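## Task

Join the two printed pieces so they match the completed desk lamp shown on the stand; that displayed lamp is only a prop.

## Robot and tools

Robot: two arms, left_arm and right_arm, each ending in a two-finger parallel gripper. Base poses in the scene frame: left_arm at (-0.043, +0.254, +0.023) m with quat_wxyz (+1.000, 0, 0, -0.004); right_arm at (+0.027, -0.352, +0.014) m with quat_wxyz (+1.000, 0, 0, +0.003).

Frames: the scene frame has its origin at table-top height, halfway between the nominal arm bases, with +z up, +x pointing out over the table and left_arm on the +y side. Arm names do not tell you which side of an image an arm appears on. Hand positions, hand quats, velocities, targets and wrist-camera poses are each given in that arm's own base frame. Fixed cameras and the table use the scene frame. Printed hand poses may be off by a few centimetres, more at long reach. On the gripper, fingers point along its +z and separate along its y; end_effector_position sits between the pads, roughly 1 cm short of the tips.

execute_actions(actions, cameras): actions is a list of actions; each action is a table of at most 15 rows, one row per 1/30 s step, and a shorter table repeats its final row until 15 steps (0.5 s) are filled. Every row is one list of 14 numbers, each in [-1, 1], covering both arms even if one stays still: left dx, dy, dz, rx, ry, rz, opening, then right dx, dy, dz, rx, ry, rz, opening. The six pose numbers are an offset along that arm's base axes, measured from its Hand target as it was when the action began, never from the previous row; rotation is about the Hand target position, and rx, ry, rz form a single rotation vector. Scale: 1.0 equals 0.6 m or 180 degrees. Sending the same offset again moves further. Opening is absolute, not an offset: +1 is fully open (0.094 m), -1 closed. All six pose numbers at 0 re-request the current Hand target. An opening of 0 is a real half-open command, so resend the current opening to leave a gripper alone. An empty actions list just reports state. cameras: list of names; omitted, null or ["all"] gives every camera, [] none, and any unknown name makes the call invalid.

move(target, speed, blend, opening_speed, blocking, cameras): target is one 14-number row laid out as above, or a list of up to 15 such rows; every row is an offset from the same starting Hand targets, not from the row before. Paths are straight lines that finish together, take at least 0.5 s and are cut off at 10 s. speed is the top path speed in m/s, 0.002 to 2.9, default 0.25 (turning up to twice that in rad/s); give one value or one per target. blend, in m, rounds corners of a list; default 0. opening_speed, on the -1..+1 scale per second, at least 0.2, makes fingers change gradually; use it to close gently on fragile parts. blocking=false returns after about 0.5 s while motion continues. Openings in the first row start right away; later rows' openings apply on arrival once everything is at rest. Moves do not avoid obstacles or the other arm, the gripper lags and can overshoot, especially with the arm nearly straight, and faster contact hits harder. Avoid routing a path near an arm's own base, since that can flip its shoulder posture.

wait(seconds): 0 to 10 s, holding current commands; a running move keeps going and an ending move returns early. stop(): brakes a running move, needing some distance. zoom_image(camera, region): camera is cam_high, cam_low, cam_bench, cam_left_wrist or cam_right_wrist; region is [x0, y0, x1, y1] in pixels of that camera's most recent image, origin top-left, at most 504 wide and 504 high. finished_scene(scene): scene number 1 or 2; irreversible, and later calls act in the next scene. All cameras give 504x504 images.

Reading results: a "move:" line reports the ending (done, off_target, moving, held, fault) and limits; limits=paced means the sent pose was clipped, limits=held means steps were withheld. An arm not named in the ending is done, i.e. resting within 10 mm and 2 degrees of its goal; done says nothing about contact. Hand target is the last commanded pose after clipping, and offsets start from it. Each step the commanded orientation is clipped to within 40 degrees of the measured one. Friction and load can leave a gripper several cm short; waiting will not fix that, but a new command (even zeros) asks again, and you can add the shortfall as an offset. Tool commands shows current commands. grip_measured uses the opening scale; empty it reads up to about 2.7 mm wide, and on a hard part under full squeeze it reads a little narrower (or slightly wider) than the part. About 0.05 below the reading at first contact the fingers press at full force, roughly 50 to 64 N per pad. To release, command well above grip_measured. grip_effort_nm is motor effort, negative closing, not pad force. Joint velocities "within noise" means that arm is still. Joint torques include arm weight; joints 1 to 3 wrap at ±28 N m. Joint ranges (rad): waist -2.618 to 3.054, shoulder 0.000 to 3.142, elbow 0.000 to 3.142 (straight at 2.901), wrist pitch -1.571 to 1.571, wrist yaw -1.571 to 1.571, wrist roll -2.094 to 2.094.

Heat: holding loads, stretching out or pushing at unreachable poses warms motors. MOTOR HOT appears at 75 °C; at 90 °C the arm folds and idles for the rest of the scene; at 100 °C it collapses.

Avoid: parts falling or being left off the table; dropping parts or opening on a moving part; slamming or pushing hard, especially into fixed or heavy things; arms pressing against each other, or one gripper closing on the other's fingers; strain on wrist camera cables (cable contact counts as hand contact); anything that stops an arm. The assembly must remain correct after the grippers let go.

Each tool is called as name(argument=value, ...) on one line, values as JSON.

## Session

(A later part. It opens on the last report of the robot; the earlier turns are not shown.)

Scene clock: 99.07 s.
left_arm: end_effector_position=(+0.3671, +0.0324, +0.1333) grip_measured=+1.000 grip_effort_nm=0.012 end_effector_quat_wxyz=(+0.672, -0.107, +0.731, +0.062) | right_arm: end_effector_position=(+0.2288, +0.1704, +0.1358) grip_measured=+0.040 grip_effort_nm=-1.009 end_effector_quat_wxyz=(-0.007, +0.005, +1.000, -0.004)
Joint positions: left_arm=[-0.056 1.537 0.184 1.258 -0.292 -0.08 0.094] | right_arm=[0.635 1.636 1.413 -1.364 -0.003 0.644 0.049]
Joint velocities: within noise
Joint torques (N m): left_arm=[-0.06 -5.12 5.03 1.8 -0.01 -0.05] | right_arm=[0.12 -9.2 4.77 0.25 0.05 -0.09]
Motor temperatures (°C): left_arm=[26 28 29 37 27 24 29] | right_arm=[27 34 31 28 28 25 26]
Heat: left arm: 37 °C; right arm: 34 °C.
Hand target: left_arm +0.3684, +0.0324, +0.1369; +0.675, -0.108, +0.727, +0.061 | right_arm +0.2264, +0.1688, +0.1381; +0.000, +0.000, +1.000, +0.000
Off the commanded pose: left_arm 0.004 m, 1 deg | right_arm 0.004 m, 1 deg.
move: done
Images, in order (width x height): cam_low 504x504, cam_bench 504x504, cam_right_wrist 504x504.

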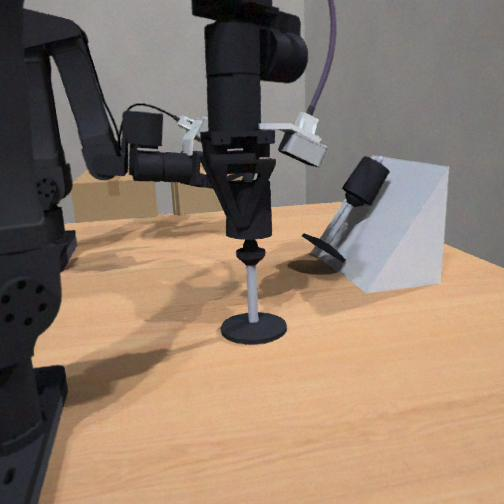

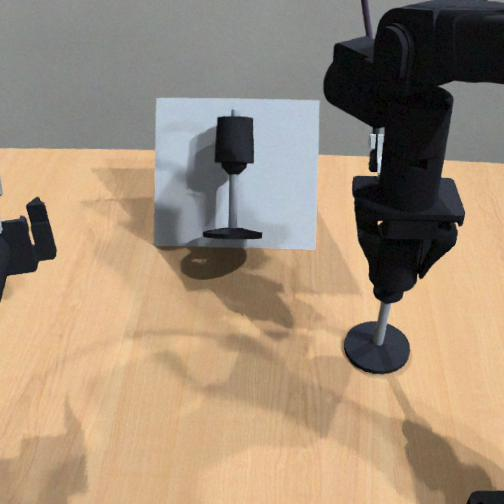

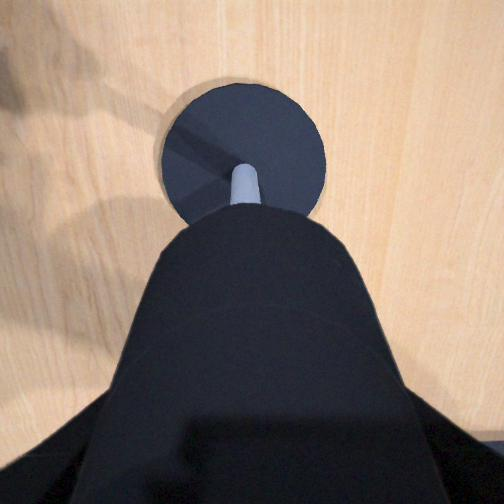

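move(target=[0,0,0,0,0,0,1, 0.0025,0.0045,-0.0243,0,0,0,0.04], speed=0.06, cameras=["cam_low", "cam_bench", "cam_right_wrist"])

zoom_image(camera="cam_bench", region=[350, 250, 430, 330])

zoom_image(camera="cam_low", region=[210, 200, 290, 280])

Scene clock: 120.30 s.
left_arm: end_effector_position=(+0.3671, +0.0324, +0.1333) grip_measured=+1.000 grip_effort_nm=0.012 end_effector_quat_wxyz=(+0.672, -0.107, +0.731, +0.062) | right_arm: end_effector_position=(+0.2309, +0.1720, +0.1242) grip_measured=+0.047 grip_effort_nm=-0.886 end_effector_quat_wxyz=(-0.003, +0.005, +1.000, +0.000)
Joint positions: left_arm=[-0.056 1.537 0.184 1.258 -0.292 -0.08 0.094] | right_arm=[0.635 1.636 1.367 -1.307 -0.003 0.644 0.049]
Joint velocities: within noise
Joint torques (N m): left_arm=[-0.06 -5.15 5.05 1.8 -0.01 -0.04] | right_arm=[0.57 -8.31 4.74 0.27 0.05 -0.05]
Motor temperatures (°C): left_arm=[26 28 30 38 27 24 29] | right_arm=[27 34 31 28 28 25 27]
Heat: left arm: 38 °C; right arm: 34 °C.
Hand target: left_arm +0.3684, +0.0324, +0.1369; +0.675, -0.108, +0.727, +0.061 | right_arm +0.2279, +0.1715, +0.1235; +0.000, +0.000, +1.000, +0.000
Off the commanded pose: left_arm 0.004 m, 1 deg | right_arm 0.003 m, 1 deg.
move: done
Images, in order (width x height): cam_low 504x504, cam_bench 504x504, cam_right_wrist 504x504.

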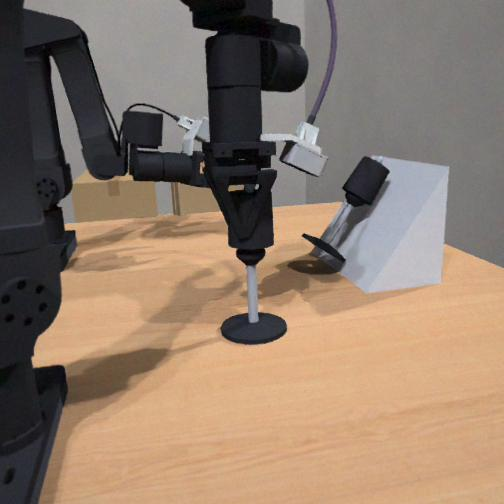

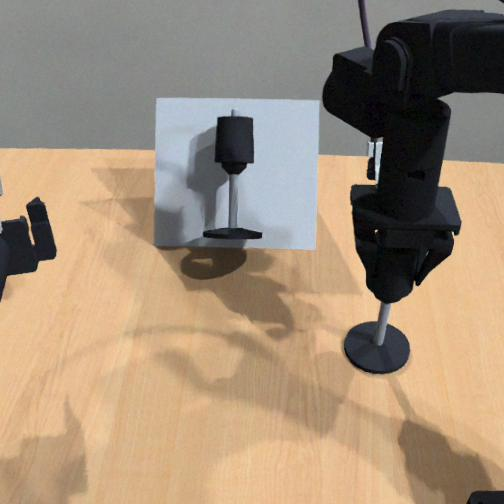

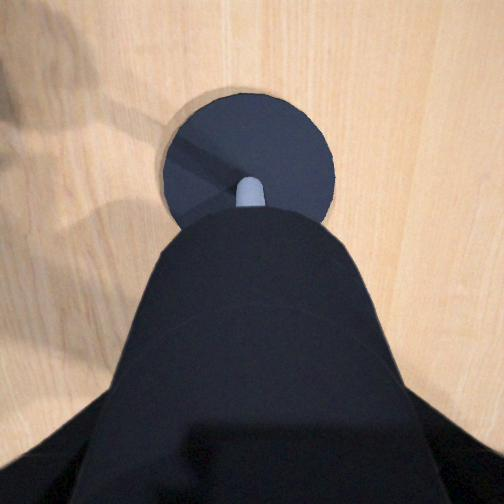

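Scaled by 6.300 from the camera's 504x504 image, which has a finer 720x720 frame.

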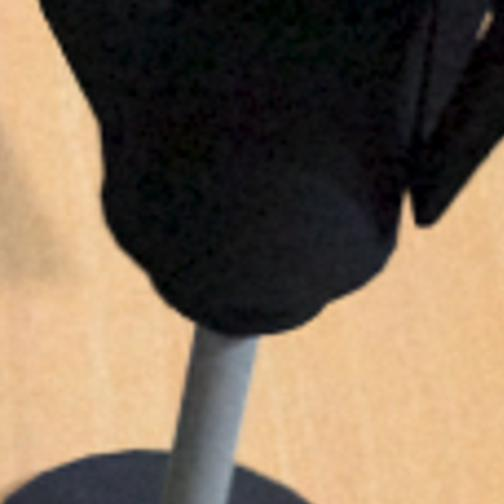

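Scaled by 6.300 from the camera's 504x504 image, which has a finer 720x720 frame.

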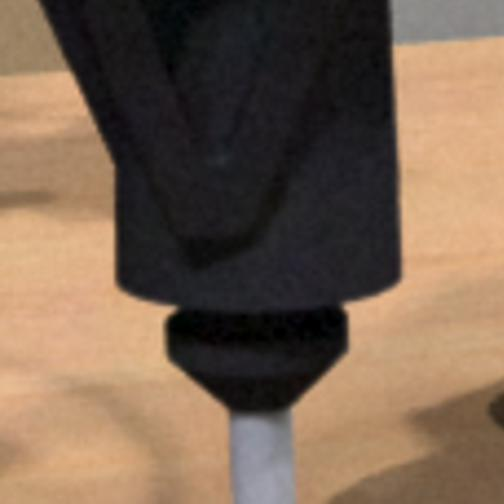

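move(target=[0,0,0,0,0,0,1, 0,0,-0.0133,0,0,0,0.04], speed=0.03, cameras=["cam_low", "cam_bench", "cam_right_wrist"])

zoom_image(camera="cam_bench", region=[350, 250, 430, 330])

zoom_image(camera="cam_low", region=[210, 200, 290, 280])

Scene clock: 123.00 s.
left_arm: end_effector_position=(+0.3671, +0.0324, +0.1333) grip_measured=+1.000 grip_effort_nm=0.012 end_effector_quat_wxyz=(+0.672, -0.107, +0.731, +0.062) | right_arm: end_effector_position=(+0.2311, +0.1721, +0.1168) grip_measured=+0.042 grip_effort_nm=-0.974 end_effector_quat_wxyz=(-0.002, +0.005, +1.000, +0.000)
Joint positions: left_arm=[-0.056 1.537 0.184 1.258 -0.292 -0.08 0.094] | right_arm=[0.635 1.636 1.338 -1.275 -0.003 0.644 0.049]
Joint velocities: within noise
Joint torques (N m): left_arm=[-0.06 -5.12 5.05 1.8 -0.01 -0.04] | right_arm=[0.58 -8.18 4.68 0.23 0.05 -0.05]
Motor temperatures (°C): left_arm=[26 28 30 38 27 24 29] | right_arm=[27 33 31 28 28 25 27]
Heat: left arm: 38 °C; right arm: 33 °C.
Hand target: left_arm +0.3684, +0.0324, +0.1369; +0.675, -0.108, +0.727, +0.061 | right_arm +0.2280, +0.1716, +0.1155; +0.000, +0.000, +1.000, +0.000
Off the commanded pose: left_arm 0.004 m, 1 deg | right_arm 0.004 m, 1 deg.
move: done
Images, in order (width x height): cam_low 504x504, cam_bench 504x504, cam_right_wrist 504x504.

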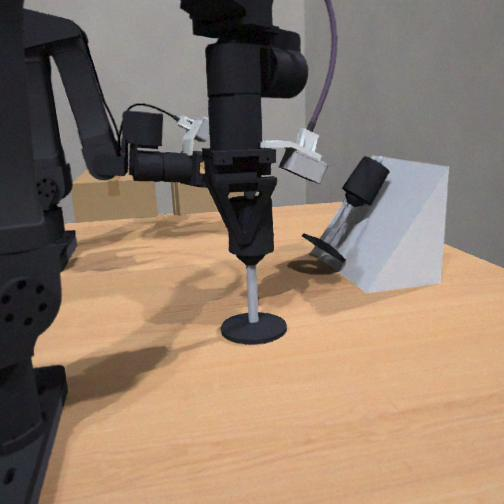

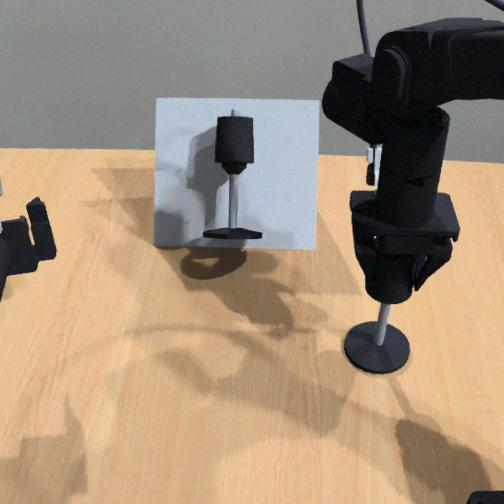

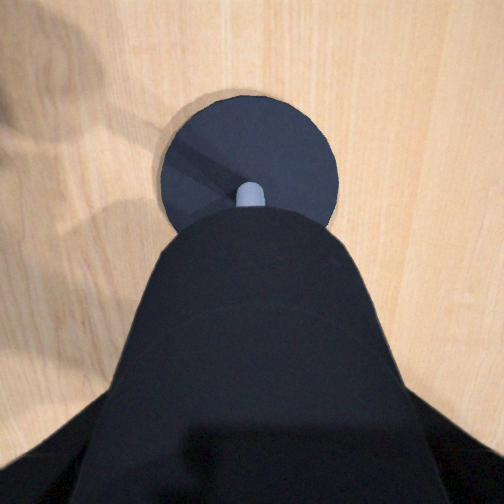

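Scaled by 6.300 from the camera's 504x504 image, which has a finer 720x720 frame.

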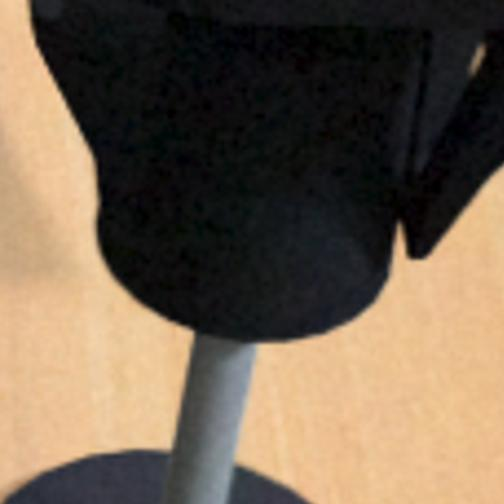

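Scaled by 6.300 from the camera's 504x504 image, which has a finer 720x720 frame.

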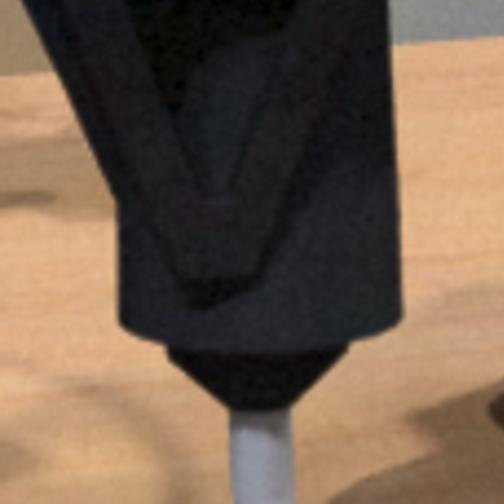

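move(target=[0,0,0,0,0,0,1, 0,0,-0.0067,0,0,0,0.04], speed=0.03, cameras=["cam_low", "cam_bench"])

zoom_image(camera="cam_low", region=[210, 200, 290, 280])

Scene clock: 127.30 s.
left_arm: end_effector_position=(+0.3671, +0.0324, +0.1333) grip_measured=+1.000 grip_effort_nm=0.012 end_effector_quat_wxyz=(+0.672, -0.107, +0.731, +0.062) | right_arm: end_effector_position=(+0.2313, +0.1722, +0.1162) grip_measured=+0.040 grip_effort_nm=-1.004 end_effector_quat_wxyz=(-0.002, +0.005, +1.000, +0.000)
Joint positions: left_arm=[-0.056 1.537 0.184 1.258 -0.292 -0.08 0.094] | right_arm=[0.635 1.636 1.336 -1.272 -0.003 0.644 0.049]
Joint velocities: within noise
Joint torques (N m): left_arm=[-0.05 -5.16 5.05 1.8 -0.01 -0.04] | right_arm=[0.57 -8.08 3.82 0.42 0.05 -0.05]
Motor temperatures (°C): left_arm=[26 28 30 38 27 24 29] | right_arm=[27 33 31 28 28 25 27]
Heat: left arm: 38 °C; right arm: 33 °C.
Hand target: left_arm +0.3684, +0.0324, +0.1369; +0.675, -0.108, +0.727, +0.061 | right_arm +0.2279, +0.1715, +0.1115; +0.000, +0.000, +1.000, +0.000
Off the commanded pose: left_arm 0.004 m, 1 deg | right_arm 0.006 m, 1 deg.
move: done
Images, in order (width x height): cam_low 504x504, cam_bench 504x504.

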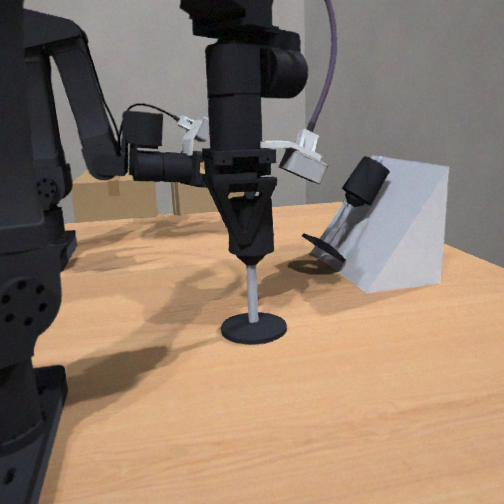

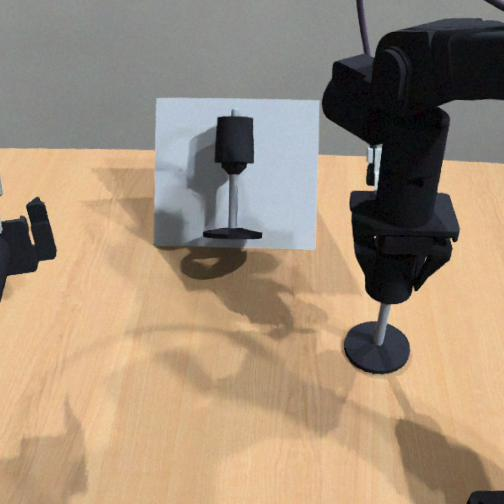

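Scaled by 6.300 from the camera's 504x504 image, which has a finer 720x720 frame.

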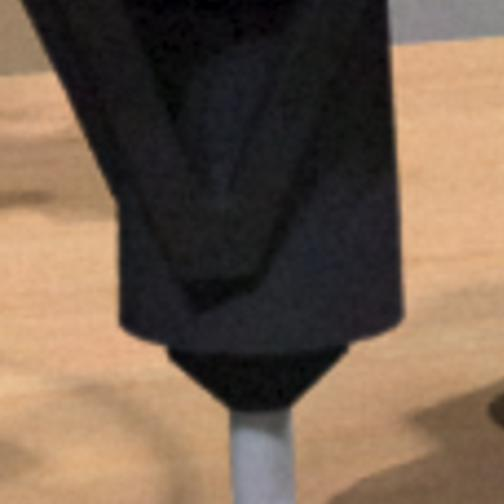

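zoom_image(camera="cam_low", region=[300, 145, 400, 245])

zoom_image(camera="cam_bench", region=[200, 100, 270, 170])

Scaled by 5.040 from the camera's 504x504 image, which has a finer 720x720 frame.

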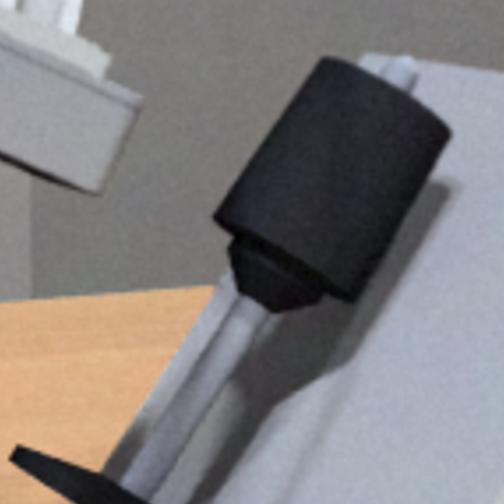

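Scaled by 7.200 from the camera's 504x504 image, which has a finer 720x720 frame.

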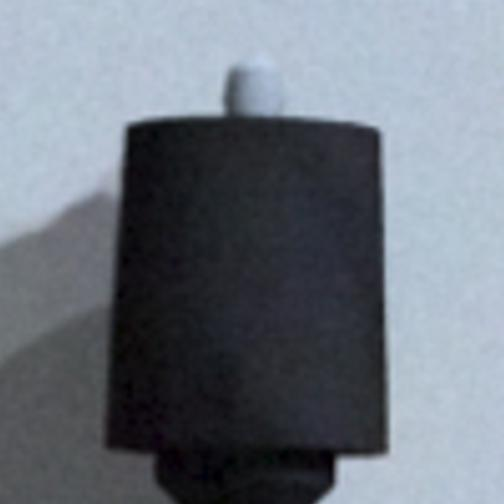

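move(target=[[0,0,0,0,0,0,1, 0,0,0.0055,0,0,0,0.04],[0,0,0,0,0,0,1, 0,0,0.0055,0,0,0,0.7]], speed=0.05, opening_speed=0.6, cameras=["cam_low", "cam_bench", "cam_right_wrist"])

zoom_image(camera="cam_low", region=[210, 180, 310, 280])

Scene clock: 135.13 s.
left_arm: end_effector_position=(+0.3671, +0.0324, +0.1333) grip_measured=+1.000 grip_effort_nm=0.007 end_effector_quat_wxyz=(+0.672, -0.107, +0.731, +0.062) | right_arm: end_effector_position=(+0.2314, +0.1723, +0.1162) grip_measured=+0.698 grip_effort_nm=0.061 end_effector_quat_wxyz=(-0.001, +0.005, +1.000, +0.001)
Joint positions: left_arm=[-0.056 1.537 0.184 1.258 -0.292 -0.08 0.094] | right_arm=[0.635 1.636 1.336 -1.271 -0.003 0.644 0.08]
Joint velocities: within noise
Joint torques (N m): left_arm=[-0.08 -5.11 5.05 1.81 -0.02 -0.03] | right_arm=[0.58 -8.17 4.66 0.26 0.05 -0.05]
Motor temperatures (°C): left_arm=[26 28 30 38 27 24 29] | right_arm=[27 33 31 28 28 25 27]
Heat: left arm: 38 °C; right arm: 33 °C.
Hand target: left_arm +0.3684, +0.0324, +0.1369; +0.675, -0.108, +0.727, +0.061 | right_arm +0.2280, +0.1716, +0.1148; +0.000, +0.000, +1.000, +0.000
Off the commanded pose: left_arm 0.004 m, 1 deg | right_arm 0.004 m, 1 deg.
move: done
Images, in order (width x height): cam_low 504x504, cam_bench 504x504, cam_right_wrist 504x504.

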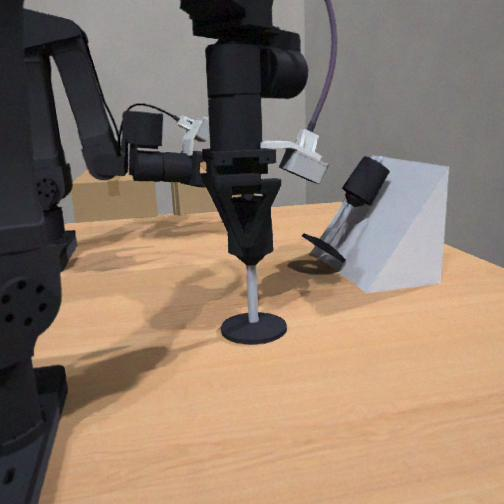

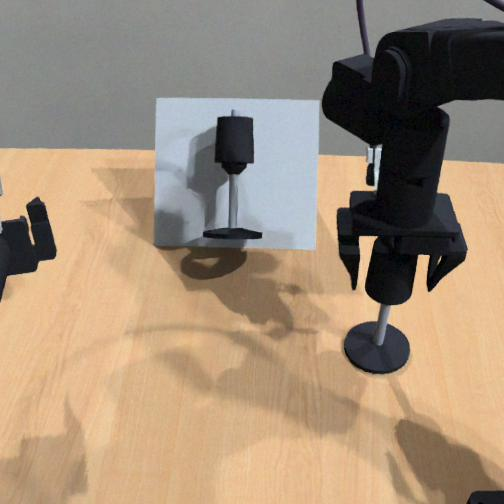

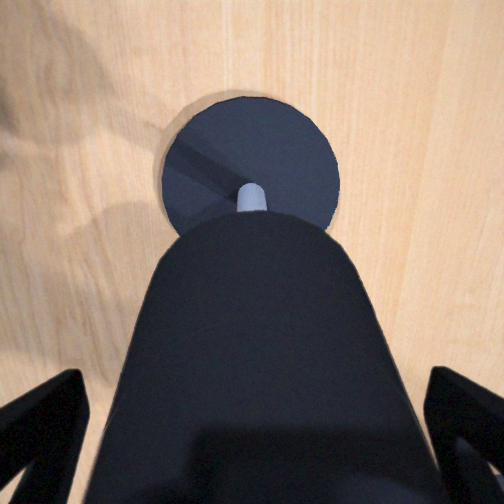

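Scaled by 5.040 from the camera's 504x504 image, which has a finer 720x720 frame.

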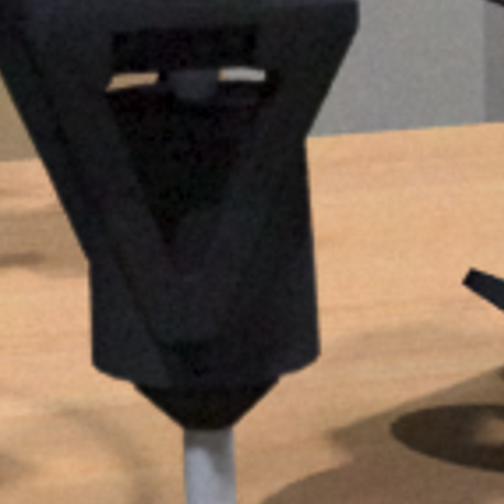

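move(target=[0,0,0,0,0,0,1, 0,0,0.12,0,0,0,1], speed=0.1, cameras=["cam_low", "cam_bench", "cam_high", "cam_right_wrist"])

zoom_image(camera="cam_low", region=[190, 180, 340, 330])

zoom_image(camera="cam_bench", region=[310, 200, 470, 360])

Scene clock: 139.57 s.
left_arm: end_effector_position=(+0.3671, +0.0324, +0.1333) grip_measured=+1.000 grip_effort_nm=0.017 end_effector_quat_wxyz=(+0.672, -0.107, +0.731, +0.062) | right_arm: end_effector_position=(+0.2263, +0.1686, +0.1826) grip_measured=+0.998 grip_effort_nm=0.061 end_effector_quat_wxyz=(-0.004, +0.005, +1.000, -0.001)
Joint positions: left_arm=[-0.056 1.537 0.184 1.258 -0.292 -0.08 0.094] | right_arm=[0.635 1.636 1.6 -1.542 -0.003 0.644 0.094]
Joint velocities: within noise
Joint torques (N m): left_arm=[-0.08 -5.14 5.05 1.81 -0.01 -0.04] | right_arm=[0.58 -6.43 7.84 0.1 0.05 -0.05]
Motor temperatures (°C): left_arm=[26 28 30 39 27 24 29] | right_arm=[27 33 31 28 28 25 27]
Heat: left arm: 39 °C; right arm: 33 °C.
Hand target: left_arm +0.3684, +0.0324, +0.1369; +0.675, -0.108, +0.727, +0.061 | right_arm +0.2280, +0.1715, +0.1867; +0.000, +0.000, +1.000, +0.000
Off the commanded pose: left_arm 0.004 m, 1 deg | right_arm 0.005 m, 1 deg.
move: done
Images, in order (width x height): cam_high 504x504, cam_low 504x504, cam_bench 504x504, cam_right_wrist 504x504.

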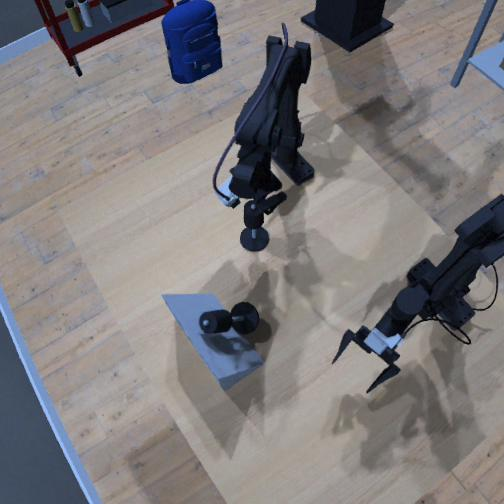

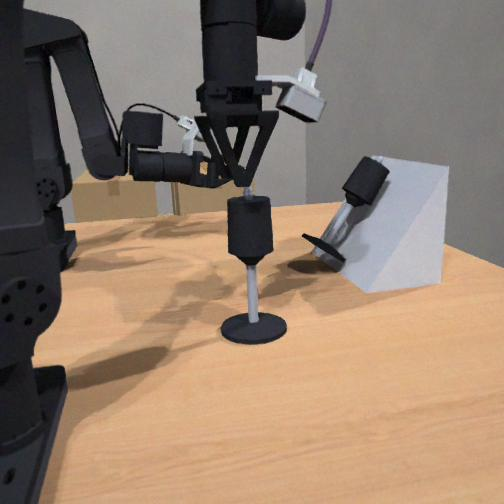

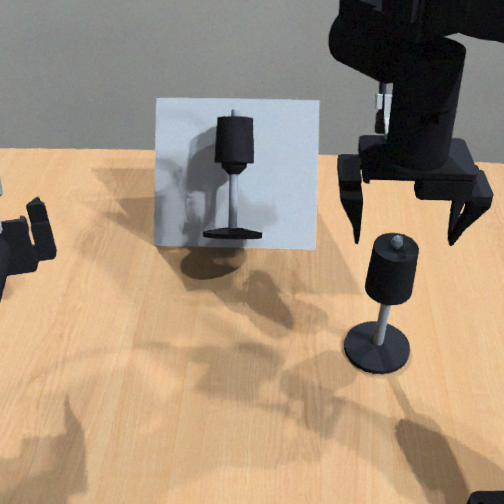

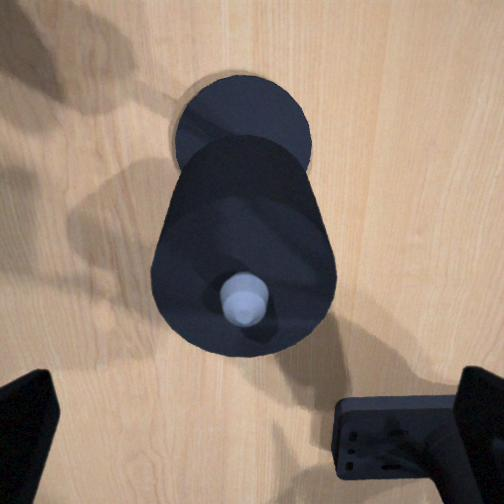

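Scaled by 3.360 from the camera's 504x504 image, which has a finer 720x720 frame.

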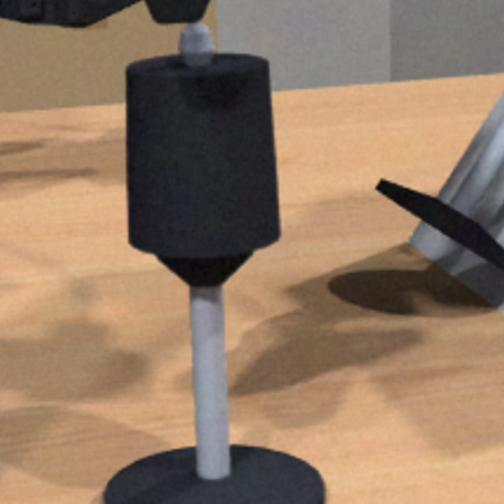

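Scaled by 3.150 from the camera's 504x504 image, which has a finer 720x720 frame.

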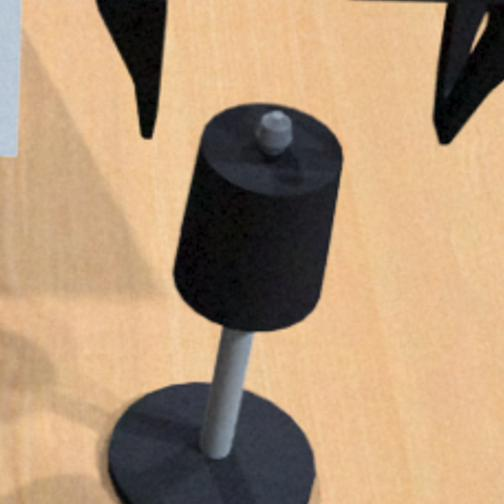

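move(target=[0,0,0,0,0,0,1, 0,0,0.06,0,0,0,1], speed=0.2, cameras=["cam_low", "cam_bench"])

Scene clock: 143.03 s.
left_arm: end_effector_position=(+0.3671, +0.0324, +0.1333) grip_measured=+1.000 grip_effort_nm=0.012 end_effector_quat_wxyz=(+0.672, -0.107, +0.731, +0.062) | right_arm: end_effector_position=(+0.2284, +0.1701, +0.2120) grip_measured=+0.998 grip_effort_nm=0.066 end_effector_quat_wxyz=(+0.029, +0.005, +0.999, +0.024)
Joint positions: left_arm=[-0.056 1.537 0.184 1.258 -0.292 -0.08 0.094] | right_arm=[0.635 1.596 1.676 -1.575 -0.003 0.644 0.094]
Joint velocities: within noise
Joint torques (N m): left_arm=[-0.09 -5.11 5.04 1.8 -0.01 -0.04] | right_arm=[0.57 -7.75 7.8 0.23 0.05 -0.05]
Motor temperatures (°C): left_arm=[26 28 30 39 27 24 29] | right_arm=[27 33 32 28 28 25 26]
Heat: left arm: 39 °C; right arm: 33 °C.
Hand target: left_arm +0.3684, +0.0324, +0.1369; +0.675, -0.108, +0.727, +0.061 | right_arm +0.2280, +0.1716, +0.2227; +0.000, +0.000, +1.000, +0.000
Off the commanded pose: left_arm 0.004 m, 1 deg | right_arm 0.011 m, 4 deg.
joint sent to its limit (right arm) — joint 4 (wrist pitch), lower limit. The joint targets are off in orientation, not in position.
move: off_target (right_arm)
Images, in order (width x height): cam_low 504x504, cam_bench 504x504.

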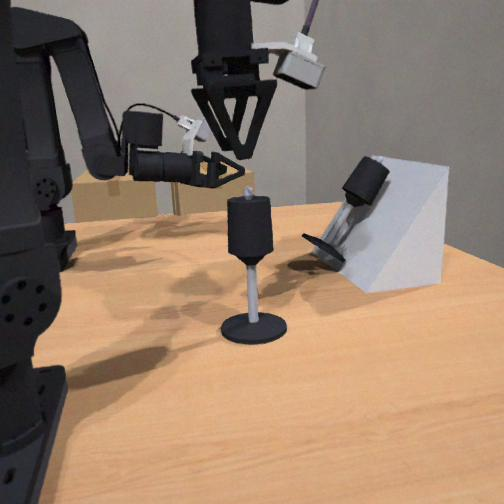

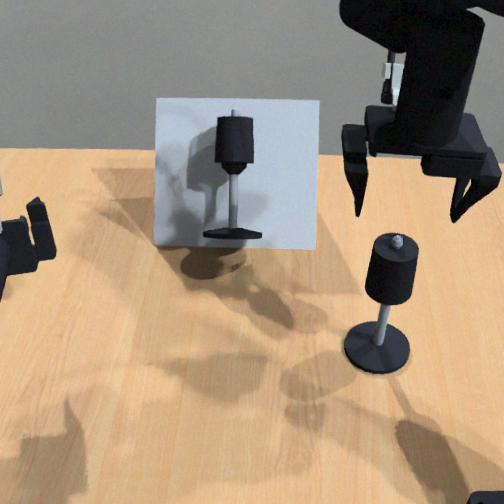

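finished_scene(scene=1)

The scene is finished: the task was done.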